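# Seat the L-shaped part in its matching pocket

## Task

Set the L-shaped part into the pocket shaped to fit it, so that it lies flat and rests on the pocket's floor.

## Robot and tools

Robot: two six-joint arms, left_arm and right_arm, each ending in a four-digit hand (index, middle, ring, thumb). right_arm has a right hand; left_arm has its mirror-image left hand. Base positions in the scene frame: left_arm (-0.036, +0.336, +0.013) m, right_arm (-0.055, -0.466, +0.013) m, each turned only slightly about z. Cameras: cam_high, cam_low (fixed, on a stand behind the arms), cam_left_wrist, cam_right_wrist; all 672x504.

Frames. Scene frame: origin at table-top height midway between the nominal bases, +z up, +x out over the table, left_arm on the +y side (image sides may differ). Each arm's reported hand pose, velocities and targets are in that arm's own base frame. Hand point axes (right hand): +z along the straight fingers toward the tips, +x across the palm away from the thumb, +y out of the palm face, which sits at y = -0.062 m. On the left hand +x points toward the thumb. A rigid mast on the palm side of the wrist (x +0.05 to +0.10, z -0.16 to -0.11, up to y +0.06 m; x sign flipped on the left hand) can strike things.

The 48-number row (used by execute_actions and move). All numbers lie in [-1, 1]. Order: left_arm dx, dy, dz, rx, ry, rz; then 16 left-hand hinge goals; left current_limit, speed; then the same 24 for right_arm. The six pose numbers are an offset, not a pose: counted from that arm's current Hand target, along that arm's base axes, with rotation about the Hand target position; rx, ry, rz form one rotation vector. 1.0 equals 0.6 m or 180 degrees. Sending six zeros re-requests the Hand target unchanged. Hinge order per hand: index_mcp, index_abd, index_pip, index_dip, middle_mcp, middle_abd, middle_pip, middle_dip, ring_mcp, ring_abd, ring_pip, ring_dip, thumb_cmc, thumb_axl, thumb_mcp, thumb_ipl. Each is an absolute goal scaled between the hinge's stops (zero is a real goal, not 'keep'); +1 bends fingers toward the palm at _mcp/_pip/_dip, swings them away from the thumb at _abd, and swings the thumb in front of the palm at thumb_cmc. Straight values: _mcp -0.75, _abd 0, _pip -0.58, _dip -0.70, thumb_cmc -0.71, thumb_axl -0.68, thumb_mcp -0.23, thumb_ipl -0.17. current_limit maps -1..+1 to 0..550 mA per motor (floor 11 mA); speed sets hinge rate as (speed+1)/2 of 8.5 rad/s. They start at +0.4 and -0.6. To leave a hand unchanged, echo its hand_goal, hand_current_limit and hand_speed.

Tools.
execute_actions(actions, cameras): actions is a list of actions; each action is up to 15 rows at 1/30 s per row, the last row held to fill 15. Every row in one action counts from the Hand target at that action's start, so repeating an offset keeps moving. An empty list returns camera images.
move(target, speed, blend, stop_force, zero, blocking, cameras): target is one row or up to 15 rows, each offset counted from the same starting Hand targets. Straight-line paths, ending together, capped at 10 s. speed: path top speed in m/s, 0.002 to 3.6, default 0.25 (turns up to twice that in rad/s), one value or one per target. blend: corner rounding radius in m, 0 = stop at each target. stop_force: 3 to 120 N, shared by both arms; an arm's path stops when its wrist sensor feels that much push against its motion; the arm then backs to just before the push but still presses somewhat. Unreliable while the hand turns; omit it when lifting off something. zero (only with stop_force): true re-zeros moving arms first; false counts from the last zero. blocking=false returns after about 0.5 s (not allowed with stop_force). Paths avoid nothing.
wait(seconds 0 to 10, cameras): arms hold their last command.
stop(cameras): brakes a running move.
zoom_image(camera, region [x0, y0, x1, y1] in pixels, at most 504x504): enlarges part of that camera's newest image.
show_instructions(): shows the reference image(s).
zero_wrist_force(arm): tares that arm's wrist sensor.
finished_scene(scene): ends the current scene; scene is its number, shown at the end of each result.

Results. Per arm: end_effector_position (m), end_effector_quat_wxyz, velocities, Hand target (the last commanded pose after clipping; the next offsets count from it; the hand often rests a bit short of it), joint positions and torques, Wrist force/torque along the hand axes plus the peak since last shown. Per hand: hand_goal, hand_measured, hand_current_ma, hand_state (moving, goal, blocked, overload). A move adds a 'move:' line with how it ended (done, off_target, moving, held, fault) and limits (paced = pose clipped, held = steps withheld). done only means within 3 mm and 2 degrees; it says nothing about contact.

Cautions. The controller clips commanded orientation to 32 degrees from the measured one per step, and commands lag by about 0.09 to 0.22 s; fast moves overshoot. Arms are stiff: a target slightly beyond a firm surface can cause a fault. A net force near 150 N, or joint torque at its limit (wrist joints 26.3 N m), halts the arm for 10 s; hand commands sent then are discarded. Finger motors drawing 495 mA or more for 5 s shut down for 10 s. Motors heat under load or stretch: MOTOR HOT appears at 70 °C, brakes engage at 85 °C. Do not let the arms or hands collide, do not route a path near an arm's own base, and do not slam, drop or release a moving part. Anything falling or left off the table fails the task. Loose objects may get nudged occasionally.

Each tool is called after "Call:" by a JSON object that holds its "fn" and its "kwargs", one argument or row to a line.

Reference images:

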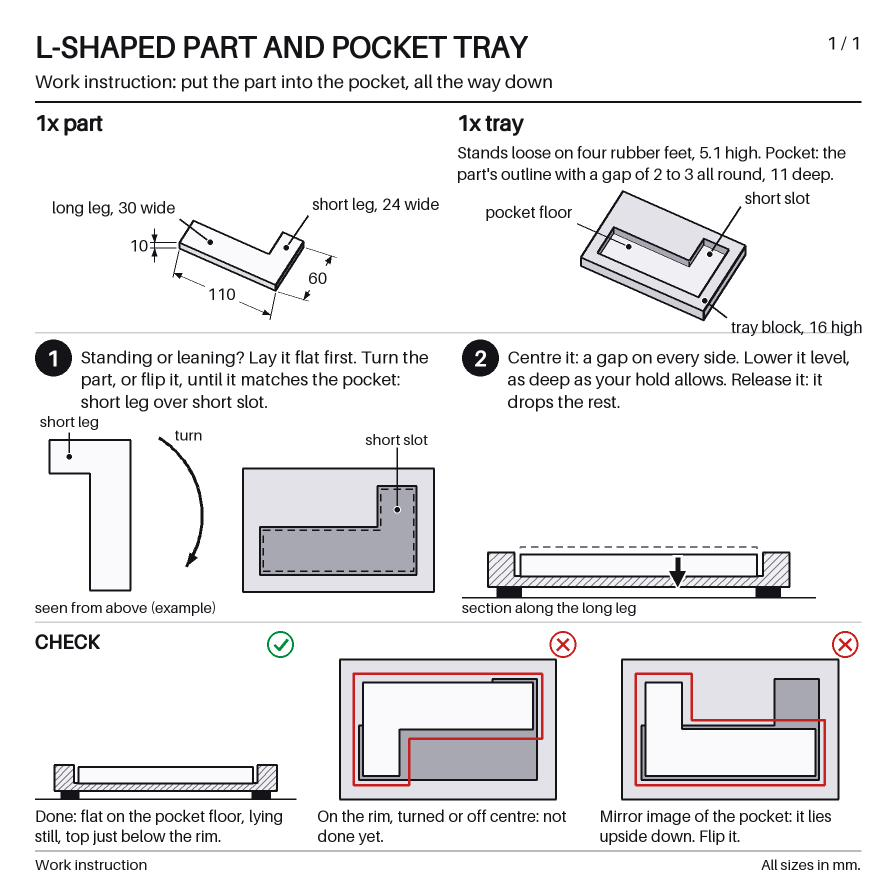

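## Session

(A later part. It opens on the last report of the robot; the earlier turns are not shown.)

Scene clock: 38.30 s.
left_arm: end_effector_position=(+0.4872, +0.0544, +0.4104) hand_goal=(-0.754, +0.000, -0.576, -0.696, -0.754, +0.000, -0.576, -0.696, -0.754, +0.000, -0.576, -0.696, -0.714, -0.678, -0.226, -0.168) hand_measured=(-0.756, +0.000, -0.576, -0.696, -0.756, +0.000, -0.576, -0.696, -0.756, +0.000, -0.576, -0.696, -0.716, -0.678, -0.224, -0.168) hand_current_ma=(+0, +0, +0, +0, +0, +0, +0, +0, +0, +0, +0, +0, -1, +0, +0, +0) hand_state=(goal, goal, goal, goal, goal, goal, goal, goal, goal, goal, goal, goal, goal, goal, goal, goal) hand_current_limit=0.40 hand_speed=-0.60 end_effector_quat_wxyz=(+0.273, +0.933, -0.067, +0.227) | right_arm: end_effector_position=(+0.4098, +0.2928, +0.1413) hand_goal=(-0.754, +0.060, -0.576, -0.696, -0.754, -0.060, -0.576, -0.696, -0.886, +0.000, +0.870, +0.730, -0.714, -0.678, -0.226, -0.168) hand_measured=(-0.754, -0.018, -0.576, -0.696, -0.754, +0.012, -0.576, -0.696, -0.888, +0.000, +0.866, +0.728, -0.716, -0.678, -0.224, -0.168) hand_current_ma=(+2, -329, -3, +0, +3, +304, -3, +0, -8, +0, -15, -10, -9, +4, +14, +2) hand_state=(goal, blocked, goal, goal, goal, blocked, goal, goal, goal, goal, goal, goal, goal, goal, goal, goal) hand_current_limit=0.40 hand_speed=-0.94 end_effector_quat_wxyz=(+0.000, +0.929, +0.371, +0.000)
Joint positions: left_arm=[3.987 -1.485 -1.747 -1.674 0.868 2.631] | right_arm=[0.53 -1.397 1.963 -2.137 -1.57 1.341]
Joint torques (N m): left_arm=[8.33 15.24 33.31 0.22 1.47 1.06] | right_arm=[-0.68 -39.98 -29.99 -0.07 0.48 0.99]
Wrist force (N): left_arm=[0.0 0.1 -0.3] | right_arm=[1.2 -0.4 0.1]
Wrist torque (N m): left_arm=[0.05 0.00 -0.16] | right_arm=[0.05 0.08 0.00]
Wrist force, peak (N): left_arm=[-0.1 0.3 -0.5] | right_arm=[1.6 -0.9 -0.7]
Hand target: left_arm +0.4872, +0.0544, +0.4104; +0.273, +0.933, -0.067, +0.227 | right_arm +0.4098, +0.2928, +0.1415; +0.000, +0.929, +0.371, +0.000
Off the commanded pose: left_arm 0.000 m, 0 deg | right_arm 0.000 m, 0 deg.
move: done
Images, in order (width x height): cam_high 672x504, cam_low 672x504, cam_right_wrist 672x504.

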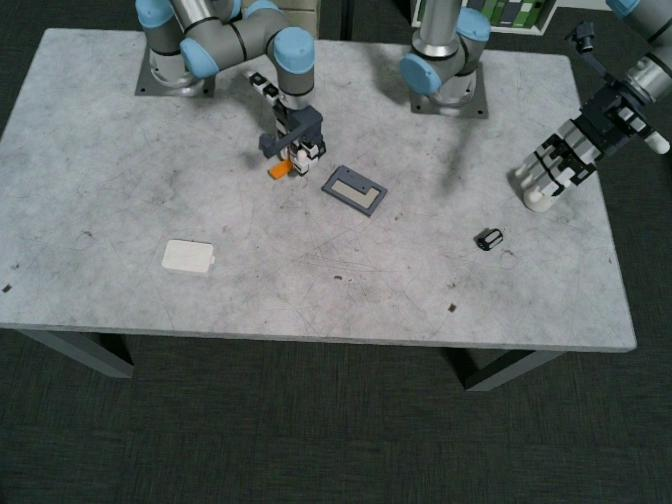

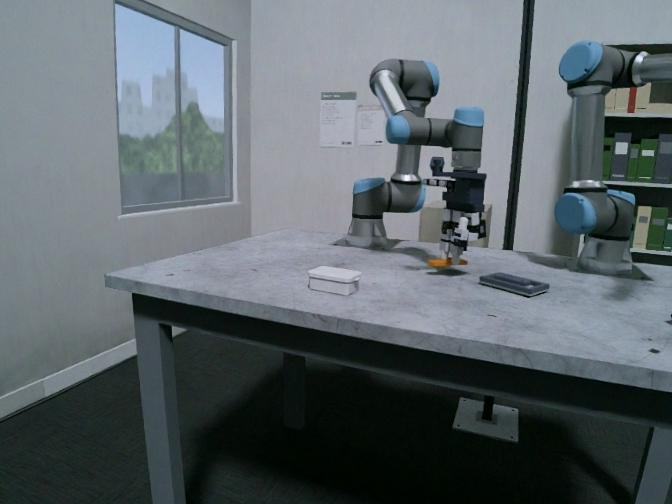

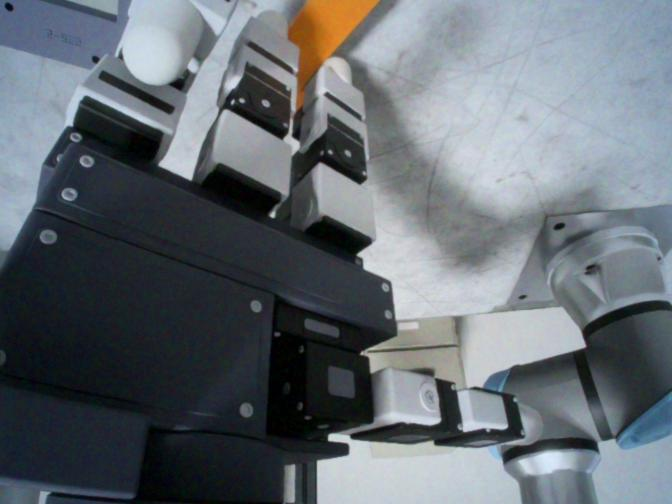

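Call:
{"fn": "move", "kwargs": {
  "target": [0,0,0,0,0,0,-0.754,0,-0.576,-0.696,-0.754,0,-0.576,-0.696,-0.754,0,-0.576,-0.696,-0.714,-0.678,-0.226,-0.168,0.4,-0.6,-0.0145,0.2608,0.0108,0,0,-0.4222,-0.754,0.06,-0.576,-0.696,-0.754,-0.06,-0.576,-0.696,-0.886,0,0.87,0.73,-0.714,-0.678,-0.226,-0.168,0.4,-0.94],
  "speed": 0.22,
  "cameras": ["cam_low","cam_right_wrist","cam_high"]
}}

Call:
{"fn": "zoom_image", "kwargs": {
  "camera": "cam_high",
  "region": [315, 145, 395, 225]
}}

Call:
{"fn": "zoom_image", "kwargs": {
  "camera": "cam_low",
  "region": [460, 230, 560, 305]
}}

Call:
{"fn": "zoom_image", "kwargs": {
  "camera": "cam_right_wrist",
  "region": [200, 0, 440, 180]
}}

Scene clock: 43.53 s.
left_arm: end_effector_position=(+0.4872, +0.0544, +0.4104) hand_goal=(-0.754, +0.000, -0.576, -0.696, -0.754, +0.000, -0.576, -0.696, -0.754, +0.000, -0.576, -0.696, -0.714, -0.678, -0.226, -0.168) hand_measured=(-0.756, +0.000, -0.576, -0.696, -0.756, +0.000, -0.576, -0.696, -0.756, +0.000, -0.576, -0.696, -0.716, -0.678, -0.224, -0.168) hand_current_ma=(+0, +0, +0, +0, +0, +0, +0, +0, +0, +0, +0, +0, -1, +0, +0, +0) hand_state=(goal, goal, goal, goal, goal, goal, goal, goal, goal, goal, goal, goal, goal, goal, goal, goal) hand_current_limit=0.40 hand_speed=-0.60 end_effector_quat_wxyz=(+0.273, +0.933, -0.067, +0.227) | right_arm: end_effector_position=(+0.4011, +0.4493, +0.1479) hand_goal=(-0.754, +0.060, -0.576, -0.696, -0.754, -0.060, -0.576, -0.696, -0.886, +0.000, +0.870, +0.730, -0.714, -0.678, -0.226, -0.168) hand_measured=(-0.754, -0.018, -0.576, -0.696, -0.754, +0.012, -0.576, -0.696, -0.888, +0.000, +0.866, +0.728, -0.716, -0.678, -0.224, -0.168) hand_current_ma=(+2, -329, -3, +0, +3, +304, -3, +0, -8, +0, -15, -10, -9, +4, +14, +2) hand_state=(goal, blocked, goal, goal, goal, blocked, goal, goal, goal, goal, goal, goal, goal, goal, goal, goal) hand_current_limit=0.40 hand_speed=-0.94 end_effector_quat_wxyz=(+0.000, +0.960, -0.280, +0.000)
Joint positions: left_arm=[3.987 -1.485 -1.747 -1.674 0.868 2.631] | right_arm=[0.635 -1.04 1.436 -1.968 -1.571 2.772]
Joint torques (N m): left_arm=[8.08 15.52 32.63 0.13 1.39 0.8] | right_arm=[8.13 -30.39 -31.12 -0.2 -2.05 1.56]
Wrist force (N): left_arm=[-0.2 0.1 -0.2] | right_arm=[1.0 -0.9 0.1]
Wrist torque (N m): left_arm=[0.04 0.03 -0.17] | right_arm=[-0.05 0.06 -0.23]
Wrist force, peak (N): left_arm=[-0.1 0.5 -0.3] | right_arm=[1.8 -0.9 -0.1]
Hand target: left_arm +0.4872, +0.0544, +0.4104; +0.273, +0.933, -0.067, +0.227 | right_arm +0.4011, +0.4493, +0.1479; +0.000, +0.960, -0.280, +0.000
Off the commanded pose: left_arm 0.000 m, 0 deg | right_arm 0.000 m, 0 deg.
move: done
Images, in order (width x height): cam_high 672x504, cam_low 672x504, cam_right_wrist 672x504.

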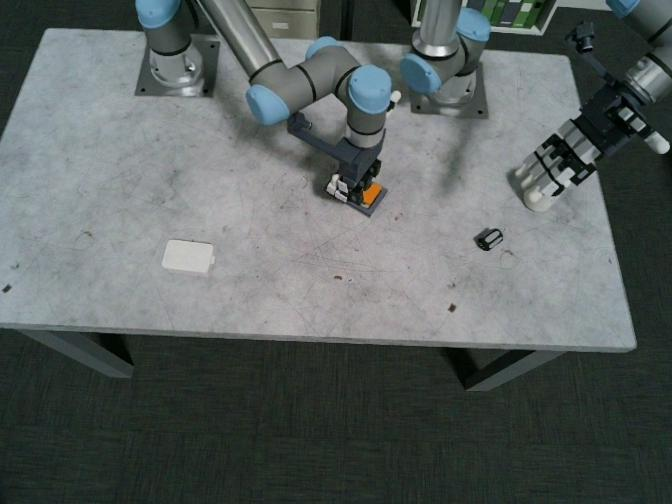

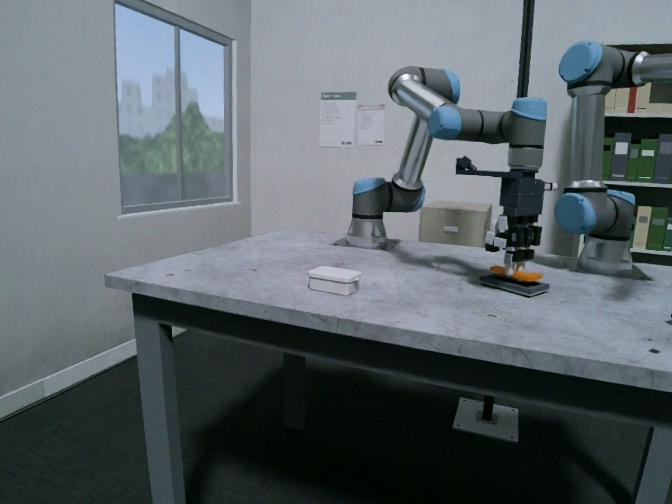

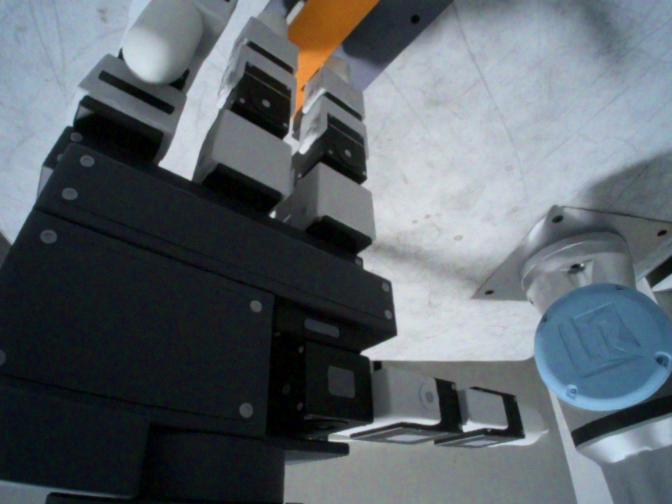

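Scaled by 6.300 from the camera's 672x504 image, which has a finer 960x720 frame.

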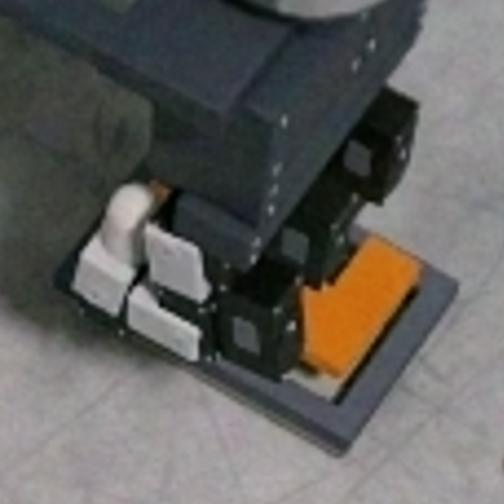

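Scaled by 5.040 from the camera's 672x504 image, which has a finer 960x720 frame.

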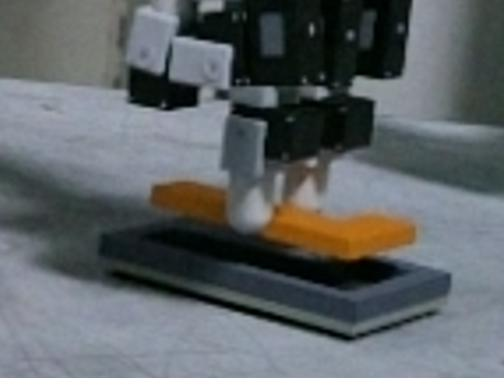

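Scaled by 2.100 from the camera's 672x504 image, which has a finer 960x720 frame.

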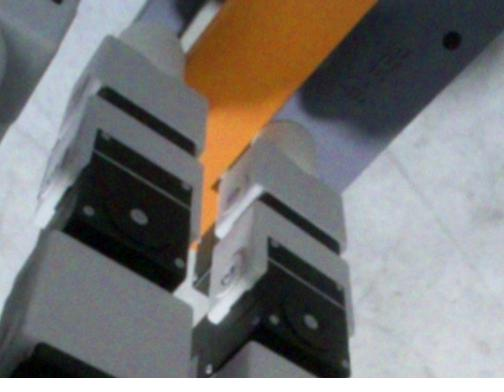

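Call:
{"fn": "zoom_image", "kwargs": {
  "camera": "cam_high",
  "region": [358, 178, 394, 218]
}}

Call:
{"fn": "zoom_image", "kwargs": {
  "camera": "cam_low",
  "region": [476, 260, 556, 300]
}}

Call:
{"fn": "zoom_image", "kwargs": {
  "camera": "cam_right_wrist",
  "region": [260, 0, 420, 100]
}}

Scaled by 12.600 from the camera's 672x504 image, which has a finer 960x720 frame.

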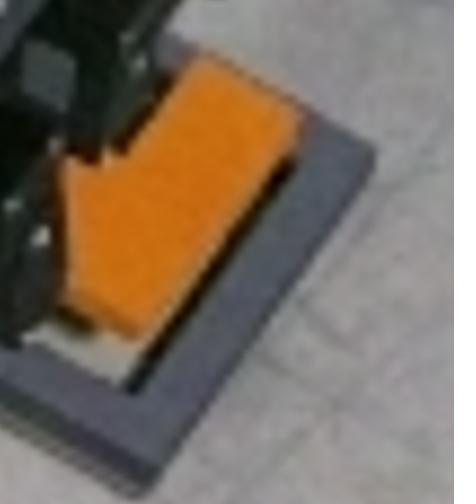

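Scaled by 6.300 from the camera's 672x504 image, which has a finer 960x720 frame.

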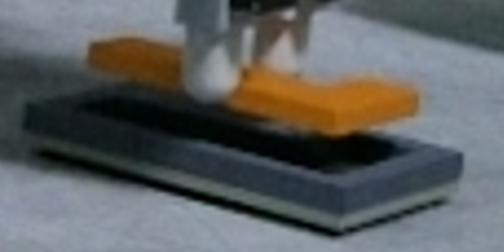

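Scaled by 3.150 from the camera's 672x504 image, which has a finer 960x720 frame.

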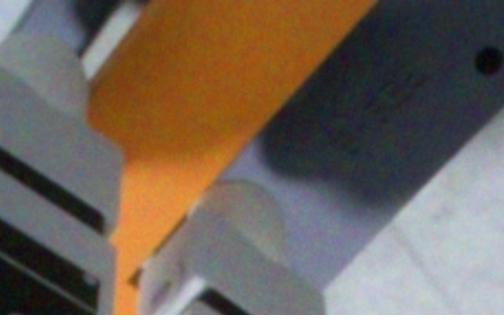

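Call:
{"fn": "zoom_image", "kwargs": {
  "camera": "cam_high",
  "region": [362, 180, 386, 208]
}}

Call:
{"fn": "zoom_image", "kwargs": {
  "camera": "cam_low",
  "region": [476, 255, 516, 295]
}}

Call:
{"fn": "zoom_image", "kwargs": {
  "camera": "cam_low",
  "region": [514, 260, 554, 300]
}}

Scaled by 18.000 from the camera's 672x504 image, which has a finer 960x720 frame.

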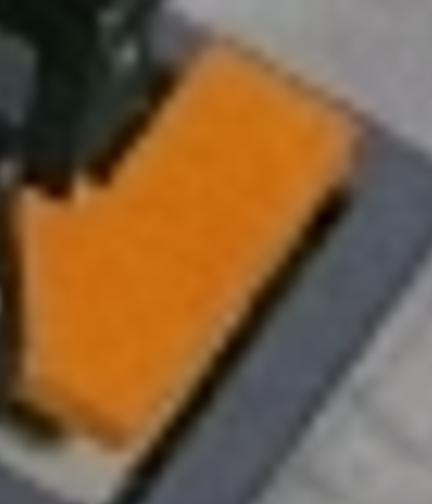

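Scaled by 12.600 from the camera's 672x504 image, which has a finer 960x720 frame.

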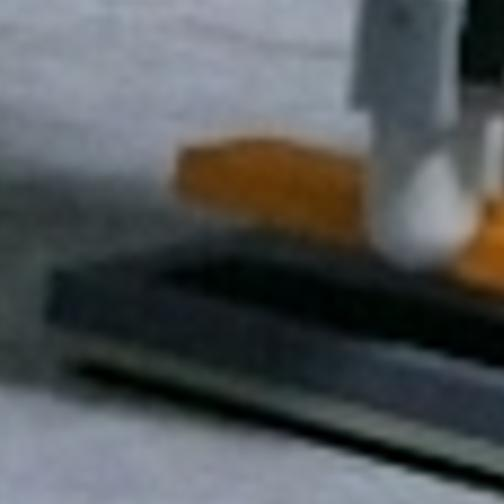

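Scaled by 12.600 from the camera's 672x504 image, which has a finer 960x720 frame.

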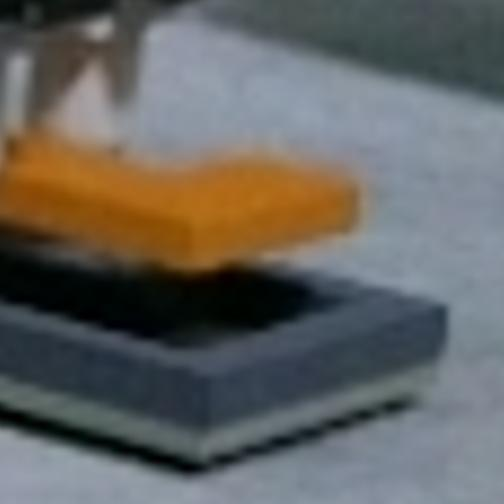

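Call:
{"fn": "move", "kwargs": {
  "target": [0,0,0,0,0,0,-0.754,0,-0.576,-0.696,-0.754,0,-0.576,-0.696,-0.754,0,-0.576,-0.696,-0.714,-0.678,-0.226,-0.168,0.4,-0.6,0.00767,-0.00717,-0.0155,0,0,0.01667,-0.754,0.06,-0.576,-0.696,-0.754,-0.06,-0.576,-0.696,-0.886,0,0.87,0.73,-0.714,-0.678,-0.226,-0.168,0.4,-0.94],
  "speed": 0.05,
  "cameras": ["cam_low","cam_right_wrist","cam_high"]
}}

Call:
{"fn": "zoom_image", "kwargs": {
  "camera": "cam_high",
  "region": [358, 178, 394, 218]
}}

Call:
{"fn": "zoom_image", "kwargs": {
  "camera": "cam_low",
  "region": [476, 260, 556, 300]
}}

Call:
{"fn": "zoom_image", "kwargs": {
  "camera": "cam_high",
  "region": [315, 150, 395, 225]
}}

Call:
{"fn": "zoom_image", "kwargs": {
  "camera": "cam_right_wrist",
  "region": [260, 0, 420, 100]
}}

Scene clock: 50.77 s.
left_arm: end_effector_position=(+0.4872, +0.0544, +0.4104) hand_goal=(-0.754, +0.000, -0.576, -0.696, -0.754, +0.000, -0.576, -0.696, -0.754, +0.000, -0.576, -0.696, -0.714, -0.678, -0.226, -0.168) hand_measured=(-0.756, +0.000, -0.576, -0.696, -0.756, +0.000, -0.576, -0.696, -0.756, +0.000, -0.576, -0.696, -0.716, -0.678, -0.224, -0.168) hand_current_ma=(+0, +0, +0, +0, +0, +0, +0, +0, +0, +0, +0, +0, -1, +0, +0, +0) hand_state=(goal, goal, goal, goal, goal, goal, goal, goal, goal, goal, goal, goal, goal, goal, goal, goal) hand_current_limit=0.40 hand_speed=-0.60 end_effector_quat_wxyz=(+0.273, +0.933, -0.067, +0.227) | right_arm: end_effector_position=(+0.4057, +0.4450, +0.1387) hand_goal=(-0.754, +0.060, -0.576, -0.696, -0.754, -0.060, -0.576, -0.696, -0.886, +0.000, +0.870, +0.730, -0.714, -0.678, -0.226, -0.168) hand_measured=(-0.754, -0.018, -0.576, -0.696, -0.754, +0.012, -0.576, -0.696, -0.888, +0.000, +0.866, +0.728, -0.716, -0.678, -0.224, -0.168) hand_current_ma=(+2, -329, -3, +0, +3, +304, -3, +0, -8, +0, -15, -10, -9, +4, +14, +2) hand_state=(goal, blocked, goal, goal, goal, blocked, goal, goal, goal, goal, goal, goal, goal, goal, goal, goal) hand_current_limit=0.40 hand_speed=-0.94 end_effector_quat_wxyz=(+0.000, +0.967, -0.255, +0.000)
Joint positions: left_arm=[3.987 -1.485 -1.747 -1.674 0.868 2.631] | right_arm=[0.633 -1.03 1.447 -1.988 -1.571 2.718]
Joint torques (N m): left_arm=[9.1 14.61 32.95 0.18 1.48 0.95] | right_arm=[-8.53 -30.67 -9.27 -4.02 -0.19 -1.84]
Wrist force (N): left_arm=[-0.1 0.0 -0.3] | right_arm=[1.5 -0.8 0.0]
Wrist torque (N m): left_arm=[0.04 0.02 -0.15] | right_arm=[-0.01 0.01 0.02]
Wrist force, peak (N): left_arm=[-0.2 0.4 -0.4] | right_arm=[1.9 -1.0 0.2]
Hand target: left_arm +0.4872, +0.0544, +0.4104; +0.273, +0.933, -0.067, +0.227 | right_arm +0.4057, +0.4450, +0.1386; +0.000, +0.967, -0.254, +0.000
Off the commanded pose: left_arm 0.000 m, 0 deg | right_arm 0.000 m, 0 deg.
move: done
Images, in order (width x height): cam_high 672x504, cam_low 672x504, cam_right_wrist 672x504.

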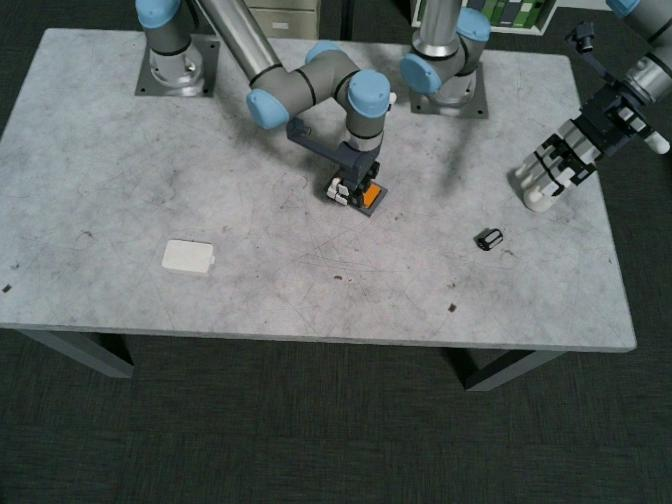

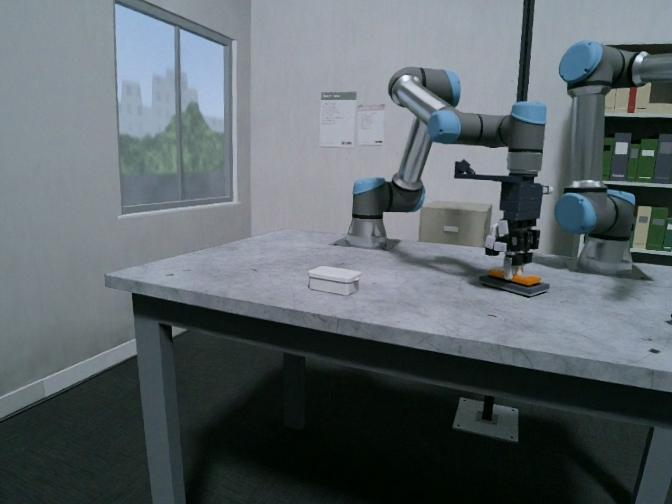

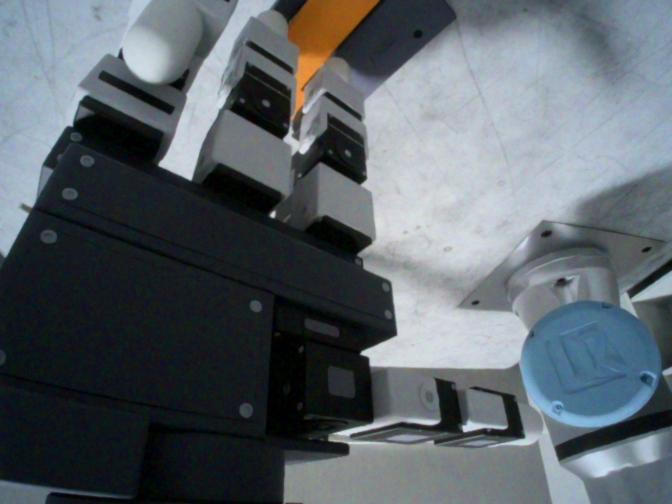

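Scaled by 12.600 from the camera's 672x504 image, which has a finer 960x720 frame.

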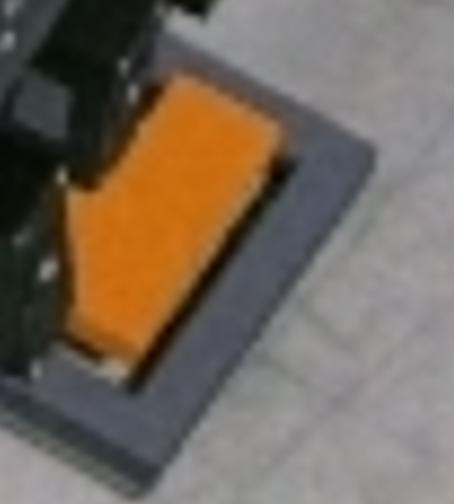

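Scaled by 6.300 from the camera's 672x504 image, which has a finer 960x720 frame.

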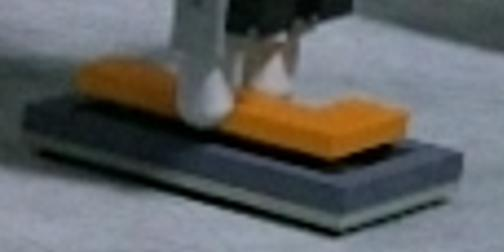

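Scaled by 6.300 from the camera's 672x504 image, which has a finer 960x720 frame.

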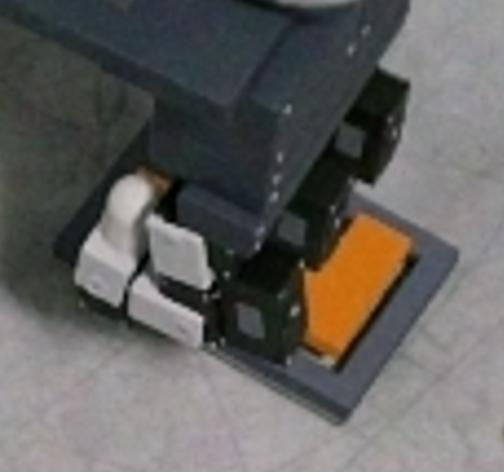

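Scaled by 3.150 from the camera's 672x504 image, which has a finer 960x720 frame.

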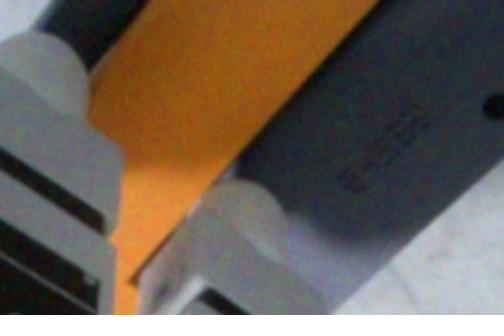

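Call:
{"fn": "move", "kwargs": {
  "target": [
    [0,0,0,0,0,0,-0.754,0,-0.576,-0.696,-0.754,0,-0.576,-0.696,-0.754,0,-0.576,-0.696,-0.714,-0.678,-0.226,-0.168,0.4,-0.6,-0.0017,0.0007,0,0,0,0,-0.754,0.06,-0.576,-0.696,-0.754,-0.06,-0.576,-0.696,-0.886,0,0.87,0.73,-0.714,-0.678,-0.226,-0.168,0.4,-0.94],
    [0,0,0,0,0,0,-0.754,0,-0.576,-0.696,-0.754,0,-0.576,-0.696,-0.754,0,-0.576,-0.696,-0.714,-0.678,-0.226,-0.168,0.4,-0.6,-0.0017,0.0007,-0.0085,0,0,0,-0.754,0.06,-0.576,-0.696,-0.754,-0.06,-0.576,-0.696,-0.886,0,0.87,0.73,-0.714,-0.678,-0.226,-0.168,0.4,-0.94]
  ],
  "speed": 0.02,
  "stop_force": 3,
  "cameras": ["cam_low","cam_right_wrist","cam_high"]
}}

Call:
{"fn": "zoom_image", "kwargs": {
  "camera": "cam_high",
  "region": [358, 178, 394, 218]
}}

Call:
{"fn": "zoom_image", "kwargs": {
  "camera": "cam_low",
  "region": [476, 260, 556, 300]
}}

Call:
{"fn": "zoom_image", "kwargs": {
  "camera": "cam_right_wrist",
  "region": [260, 0, 420, 100]
}}

Scene clock: 54.37 s.
left_arm: end_effector_position=(+0.4872, +0.0544, +0.4104) hand_goal=(-0.754, +0.000, -0.576, -0.696, -0.754, +0.000, -0.576, -0.696, -0.754, +0.000, -0.576, -0.696, -0.714, -0.678, -0.226, -0.168) hand_measured=(-0.756, +0.000, -0.576, -0.696, -0.756, +0.000, -0.576, -0.696, -0.756, +0.000, -0.576, -0.696, -0.716, -0.678, -0.224, -0.168) hand_current_ma=(+0, +0, +0, +0, +0, +0, +0, +0, +0, +0, +0, +0, -1, +0, +0, +0) hand_state=(goal, goal, goal, goal, goal, goal, goal, goal, goal, goal, goal, goal, goal, goal, goal, goal) hand_current_limit=0.40 hand_speed=-0.60 end_effector_quat_wxyz=(+0.273, +0.933, -0.067, +0.227) | right_arm: end_effector_position=(+0.4047, +0.4454, +0.1335) hand_goal=(-0.754, +0.060, -0.576, -0.696, -0.754, -0.060, -0.576, -0.696, -0.886, +0.000, +0.870, +0.730, -0.714, -0.678, -0.226, -0.168) hand_measured=(-0.754, -0.018, -0.576, -0.696, -0.754, +0.012, -0.576, -0.696, -0.888, +0.000, +0.866, +0.728, -0.716, -0.678, -0.224, -0.168) hand_current_ma=(+2, -329, -3, +0, +3, +304, -3, +0, -8, +0, -15, -10, -9, +4, +14, +2) hand_state=(goal, blocked, goal, goal, goal, blocked, goal, goal, goal, goal, goal, goal, goal, goal, goal, goal) hand_current_limit=0.40 hand_speed=-0.94 end_effector_quat_wxyz=(+0.000, +0.967, -0.254, +0.000)
Joint positions: left_arm=[3.987 -1.485 -1.747 -1.674 0.868 2.631] | right_arm=[0.634 -1.026 1.455 -2 -1.571 2.719]
Joint torques (N m): left_arm=[9.77 14.54 31.53 0.03 1.3 1.24] | right_arm=[8.58 -31.18 -9.21 -4.09 1.29 1.68]
Wrist force (N): left_arm=[0.1 0.1 -0.2] | right_arm=[1.2 -0.7 -0.4]
Wrist torque (N m): left_arm=[0.04 0.00 -0.15] | right_arm=[0.04 0.06 -0.21]
Wrist force, peak (N): left_arm=[-0.1 0.6 -0.1] | right_arm=[1.6 -1.1 -0.1]
Hand target: left_arm +0.4872, +0.0544, +0.4104; +0.273, +0.933, -0.067, +0.227 | right_arm +0.4047, +0.4454, +0.1335; +0.000, +0.967, -0.254, +0.000
Off the commanded pose: left_arm 0.000 m, 0 deg | right_arm 0.000 m, 0 deg.
move: done
Images, in order (width x height): cam_high 672x504, cam_low 672x504, cam_right_wrist 672x504.

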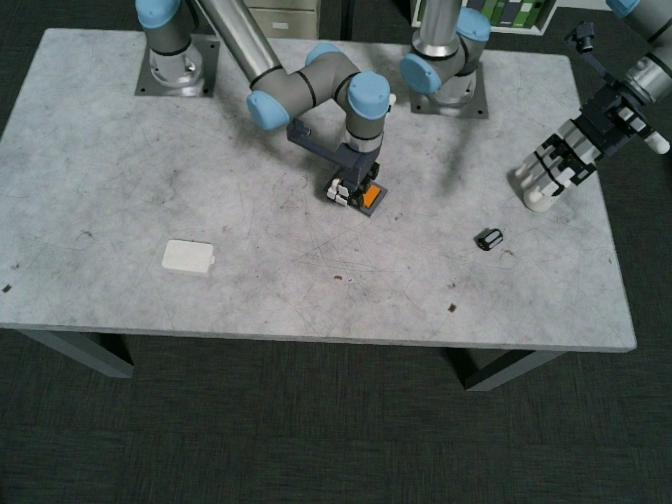

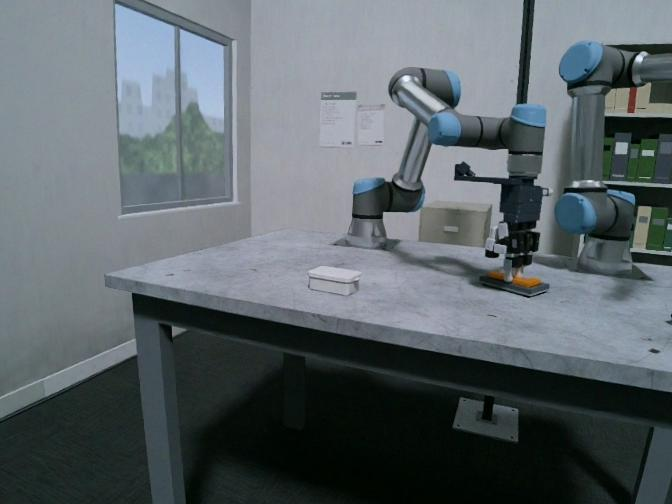

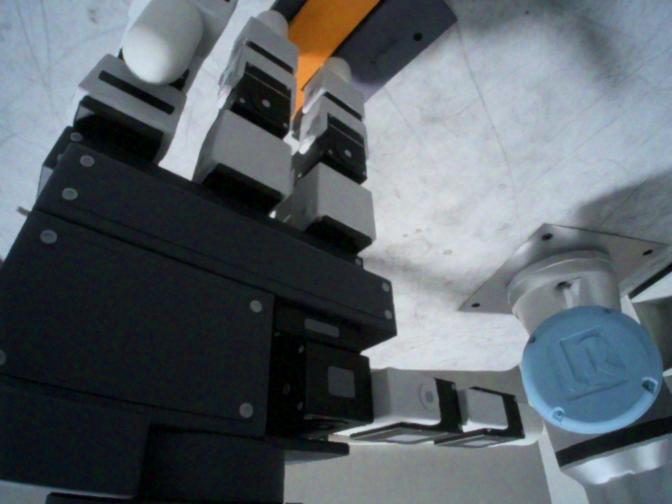

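Scaled by 12.600 from the camera's 672x504 image, which has a finer 960x720 frame.

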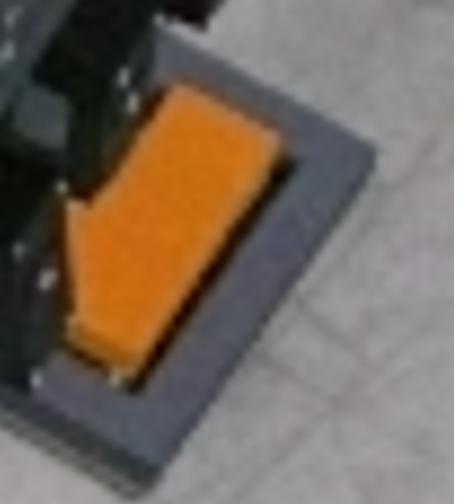

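Scaled by 6.300 from the camera's 672x504 image, which has a finer 960x720 frame.

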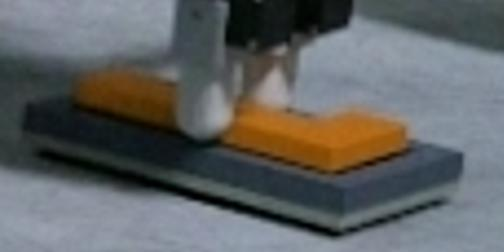

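Scaled by 3.150 from the camera's 672x504 image, which has a finer 960x720 frame.

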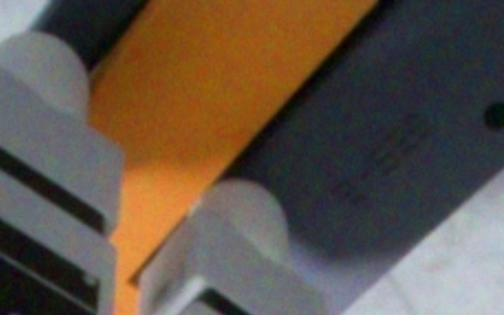

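Call:
{"fn": "zoom_image", "kwargs": {
  "camera": "cam_low",
  "region": [476, 258, 512, 294]
}}

Call:
{"fn": "zoom_image", "kwargs": {
  "camera": "cam_low",
  "region": [514, 260, 554, 300]
}}

Call:
{"fn": "zoom_image", "kwargs": {
  "camera": "cam_high",
  "region": [320, 165, 360, 205]
}}

Scaled by 14.000 from the camera's 672x504 image, which has a finer 960x720 frame.

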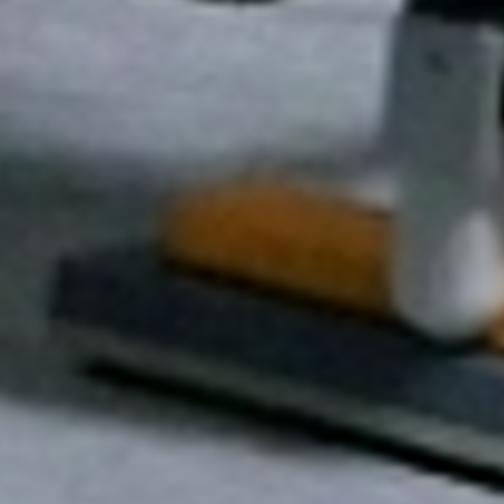

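Scaled by 12.600 from the camera's 672x504 image, which has a finer 960x720 frame.

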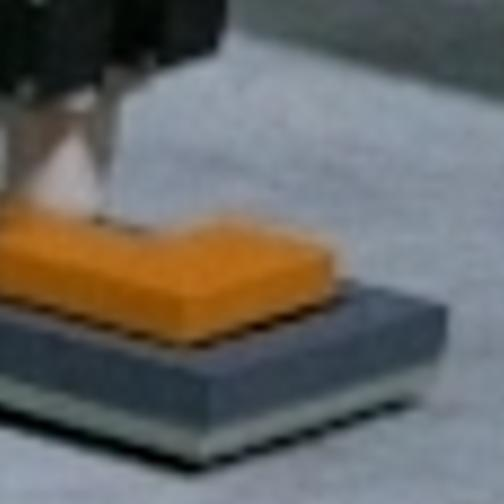

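Scaled by 12.600 from the camera's 672x504 image, which has a finer 960x720 frame.

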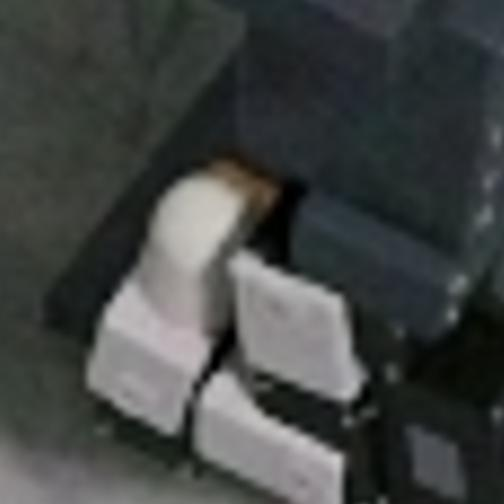

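Call:
{"fn": "move", "kwargs": {
  "target": [0,0,0,0,0,0,-0.754,0,-0.576,-0.696,-0.754,0,-0.576,-0.696,-0.754,0,-0.576,-0.696,-0.714,-0.678,-0.226,-0.168,0.4,-0.6,0,0,-0.0058,0,0,0,-0.754,0.06,-0.576,-0.696,-0.754,-0.06,-0.576,-0.696,-0.886,0,0.87,0.73,-0.714,-0.678,-0.226,-0.168,0.4,-0.94],
  "speed": 0.01,
  "stop_force": 3,
  "cameras": ["cam_low","cam_right_wrist","cam_high"]
}}

Call:
{"fn": "zoom_image", "kwargs": {
  "camera": "cam_high",
  "region": [358, 178, 394, 218]
}}

Call:
{"fn": "zoom_image", "kwargs": {
  "camera": "cam_low",
  "region": [476, 260, 556, 300]
}}

Call:
{"fn": "zoom_image", "kwargs": {
  "camera": "cam_right_wrist",
  "region": [260, 0, 420, 100]
}}

Scene clock: 56.83 s.
left_arm: end_effector_position=(+0.4872, +0.0544, +0.4104) hand_goal=(-0.754, +0.000, -0.576, -0.696, -0.754, +0.000, -0.576, -0.696, -0.754, +0.000, -0.576, -0.696, -0.714, -0.678, -0.226, -0.168) hand_measured=(-0.756, +0.000, -0.576, -0.696, -0.756, +0.000, -0.576, -0.696, -0.756, +0.000, -0.576, -0.696, -0.716, -0.678, -0.224, -0.168) hand_current_ma=(+0, +0, +0, +0, +0, +0, +0, +0, +0, +0, +0, +0, -1, +0, +0, +0) hand_state=(goal, goal, goal, goal, goal, goal, goal, goal, goal, goal, goal, goal, goal, goal, goal, goal) hand_current_limit=0.40 hand_speed=-0.60 end_effector_quat_wxyz=(+0.273, +0.933, -0.067, +0.227) | right_arm: end_effector_position=(+0.4047, +0.4454, +0.1301) hand_goal=(-0.754, +0.060, -0.576, -0.696, -0.754, -0.060, -0.576, -0.696, -0.886, +0.000, +0.870, +0.730, -0.714, -0.678, -0.226, -0.168) hand_measured=(-0.754, -0.018, -0.576, -0.696, -0.754, +0.012, -0.576, -0.696, -0.888, +0.000, +0.866, +0.728, -0.716, -0.678, -0.224, -0.168) hand_current_ma=(+2, -329, -3, +0, +3, +304, -3, +0, -8, +0, -15, -10, -9, +4, +14, +2) hand_state=(goal, blocked, goal, goal, goal, blocked, goal, goal, goal, goal, goal, goal, goal, goal, goal, goal) hand_current_limit=0.40 hand_speed=-0.94 end_effector_quat_wxyz=(+0.000, +0.967, -0.254, +0.000)
Joint positions: left_arm=[3.987 -1.485 -1.747 -1.674 0.868 2.631] | right_arm=[0.634 -1.023 1.459 -2.007 -1.571 2.719]
Joint torques (N m): left_arm=[7.91 15.48 33.9 0.14 1.19 1.22] | right_arm=[8.71 -30.35 -8.26 -4.11 1.4 1.78]
Wrist force (N): left_arm=[-0.1 0.2 -0.2] | right_arm=[1.3 -0.6 -1.1]
Wrist torque (N m): left_arm=[0.07 0.01 -0.16] | right_arm=[0.10 0.03 -0.19]
Wrist force, peak (N): left_arm=[-0.3 0.5 -0.3] | right_arm=[1.3 -0.6 -1.6]
Hand target: left_arm +0.4872, +0.0544, +0.4104; +0.273, +0.933, -0.067, +0.227 | right_arm +0.4047, +0.4454, +0.1301; +0.000, +0.967, -0.254, +0.000
Off the commanded pose: left_arm 0.000 m, 0 deg | right_arm 0.000 m, 0 deg.
move: done
Images, in order (width x height): cam_high 672x504, cam_low 672x504, cam_right_wrist 672x504.

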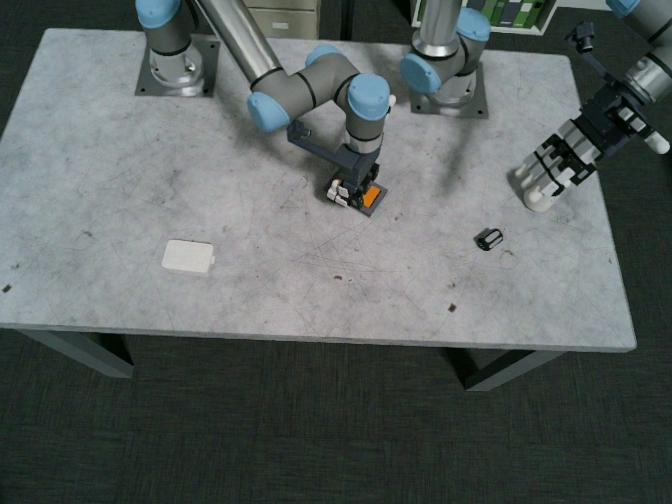

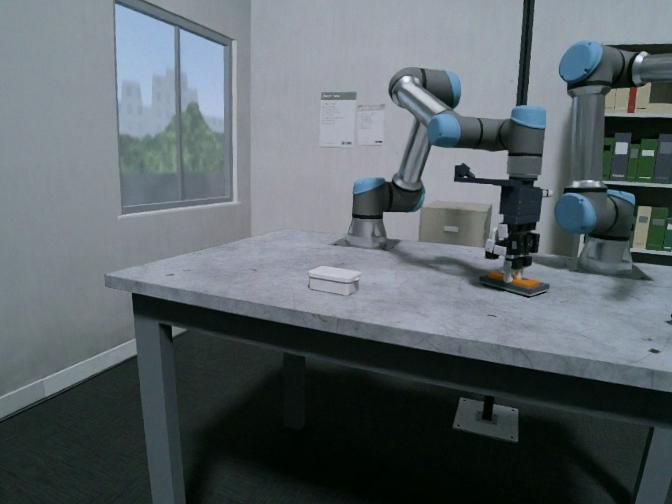

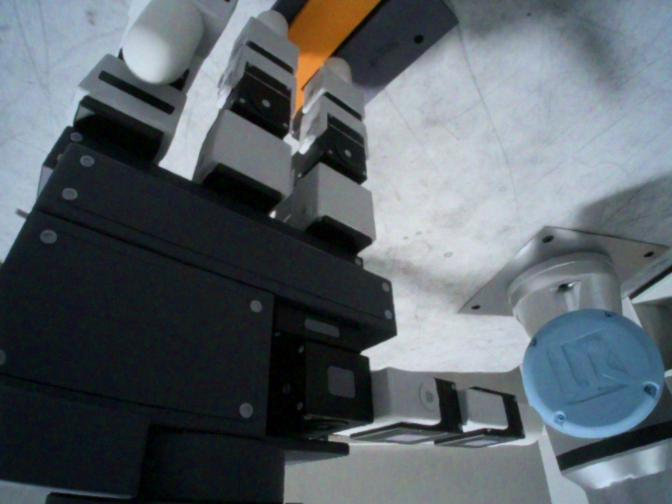

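Scaled by 12.600 from the camera's 672x504 image, which has a finer 960x720 frame.

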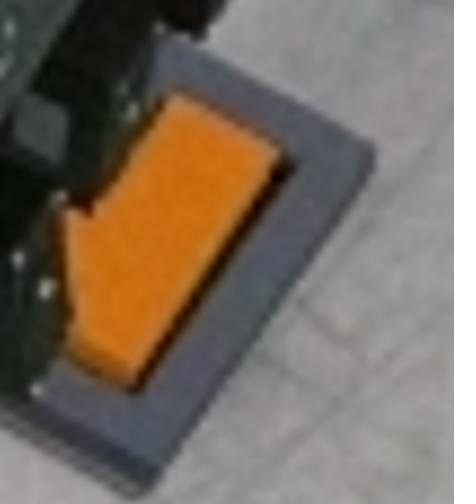

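Scaled by 6.300 from the camera's 672x504 image, which has a finer 960x720 frame.

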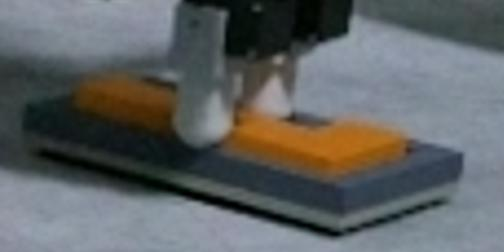

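Scaled by 3.150 from the camera's 672x504 image, which has a finer 960x720 frame.

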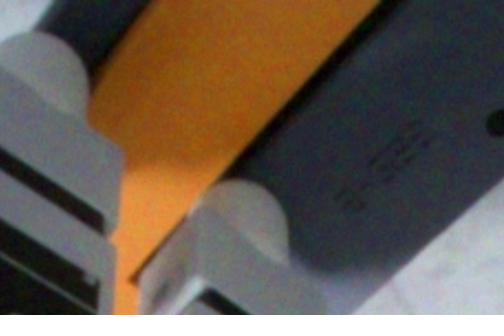

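Call:
{"fn": "zoom_image", "kwargs": {
  "camera": "cam_low",
  "region": [476, 258, 512, 294]
}}

Call:
{"fn": "zoom_image", "kwargs": {
  "camera": "cam_low",
  "region": [514, 260, 554, 300]
}}

Call:
{"fn": "zoom_image", "kwargs": {
  "camera": "cam_high",
  "region": [320, 165, 360, 205]
}}

Scaled by 14.000 from the camera's 672x504 image, which has a finer 960x720 frame.

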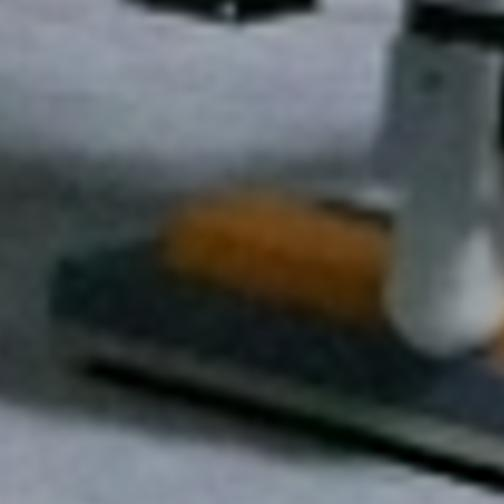

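Scaled by 12.600 from the camera's 672x504 image, which has a finer 960x720 frame.

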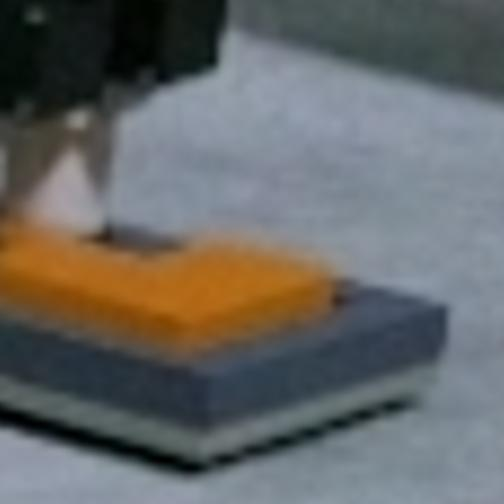

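Scaled by 12.600 from the camera's 672x504 image, which has a finer 960x720 frame.

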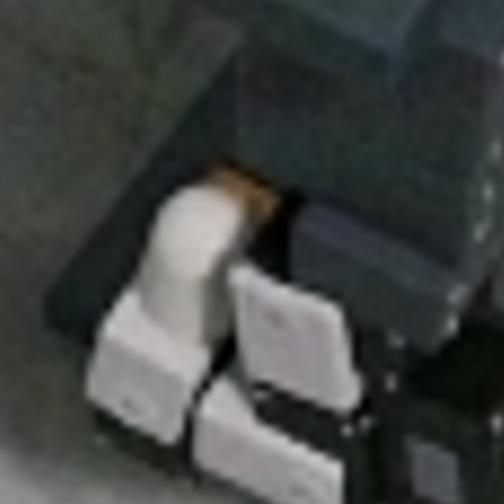

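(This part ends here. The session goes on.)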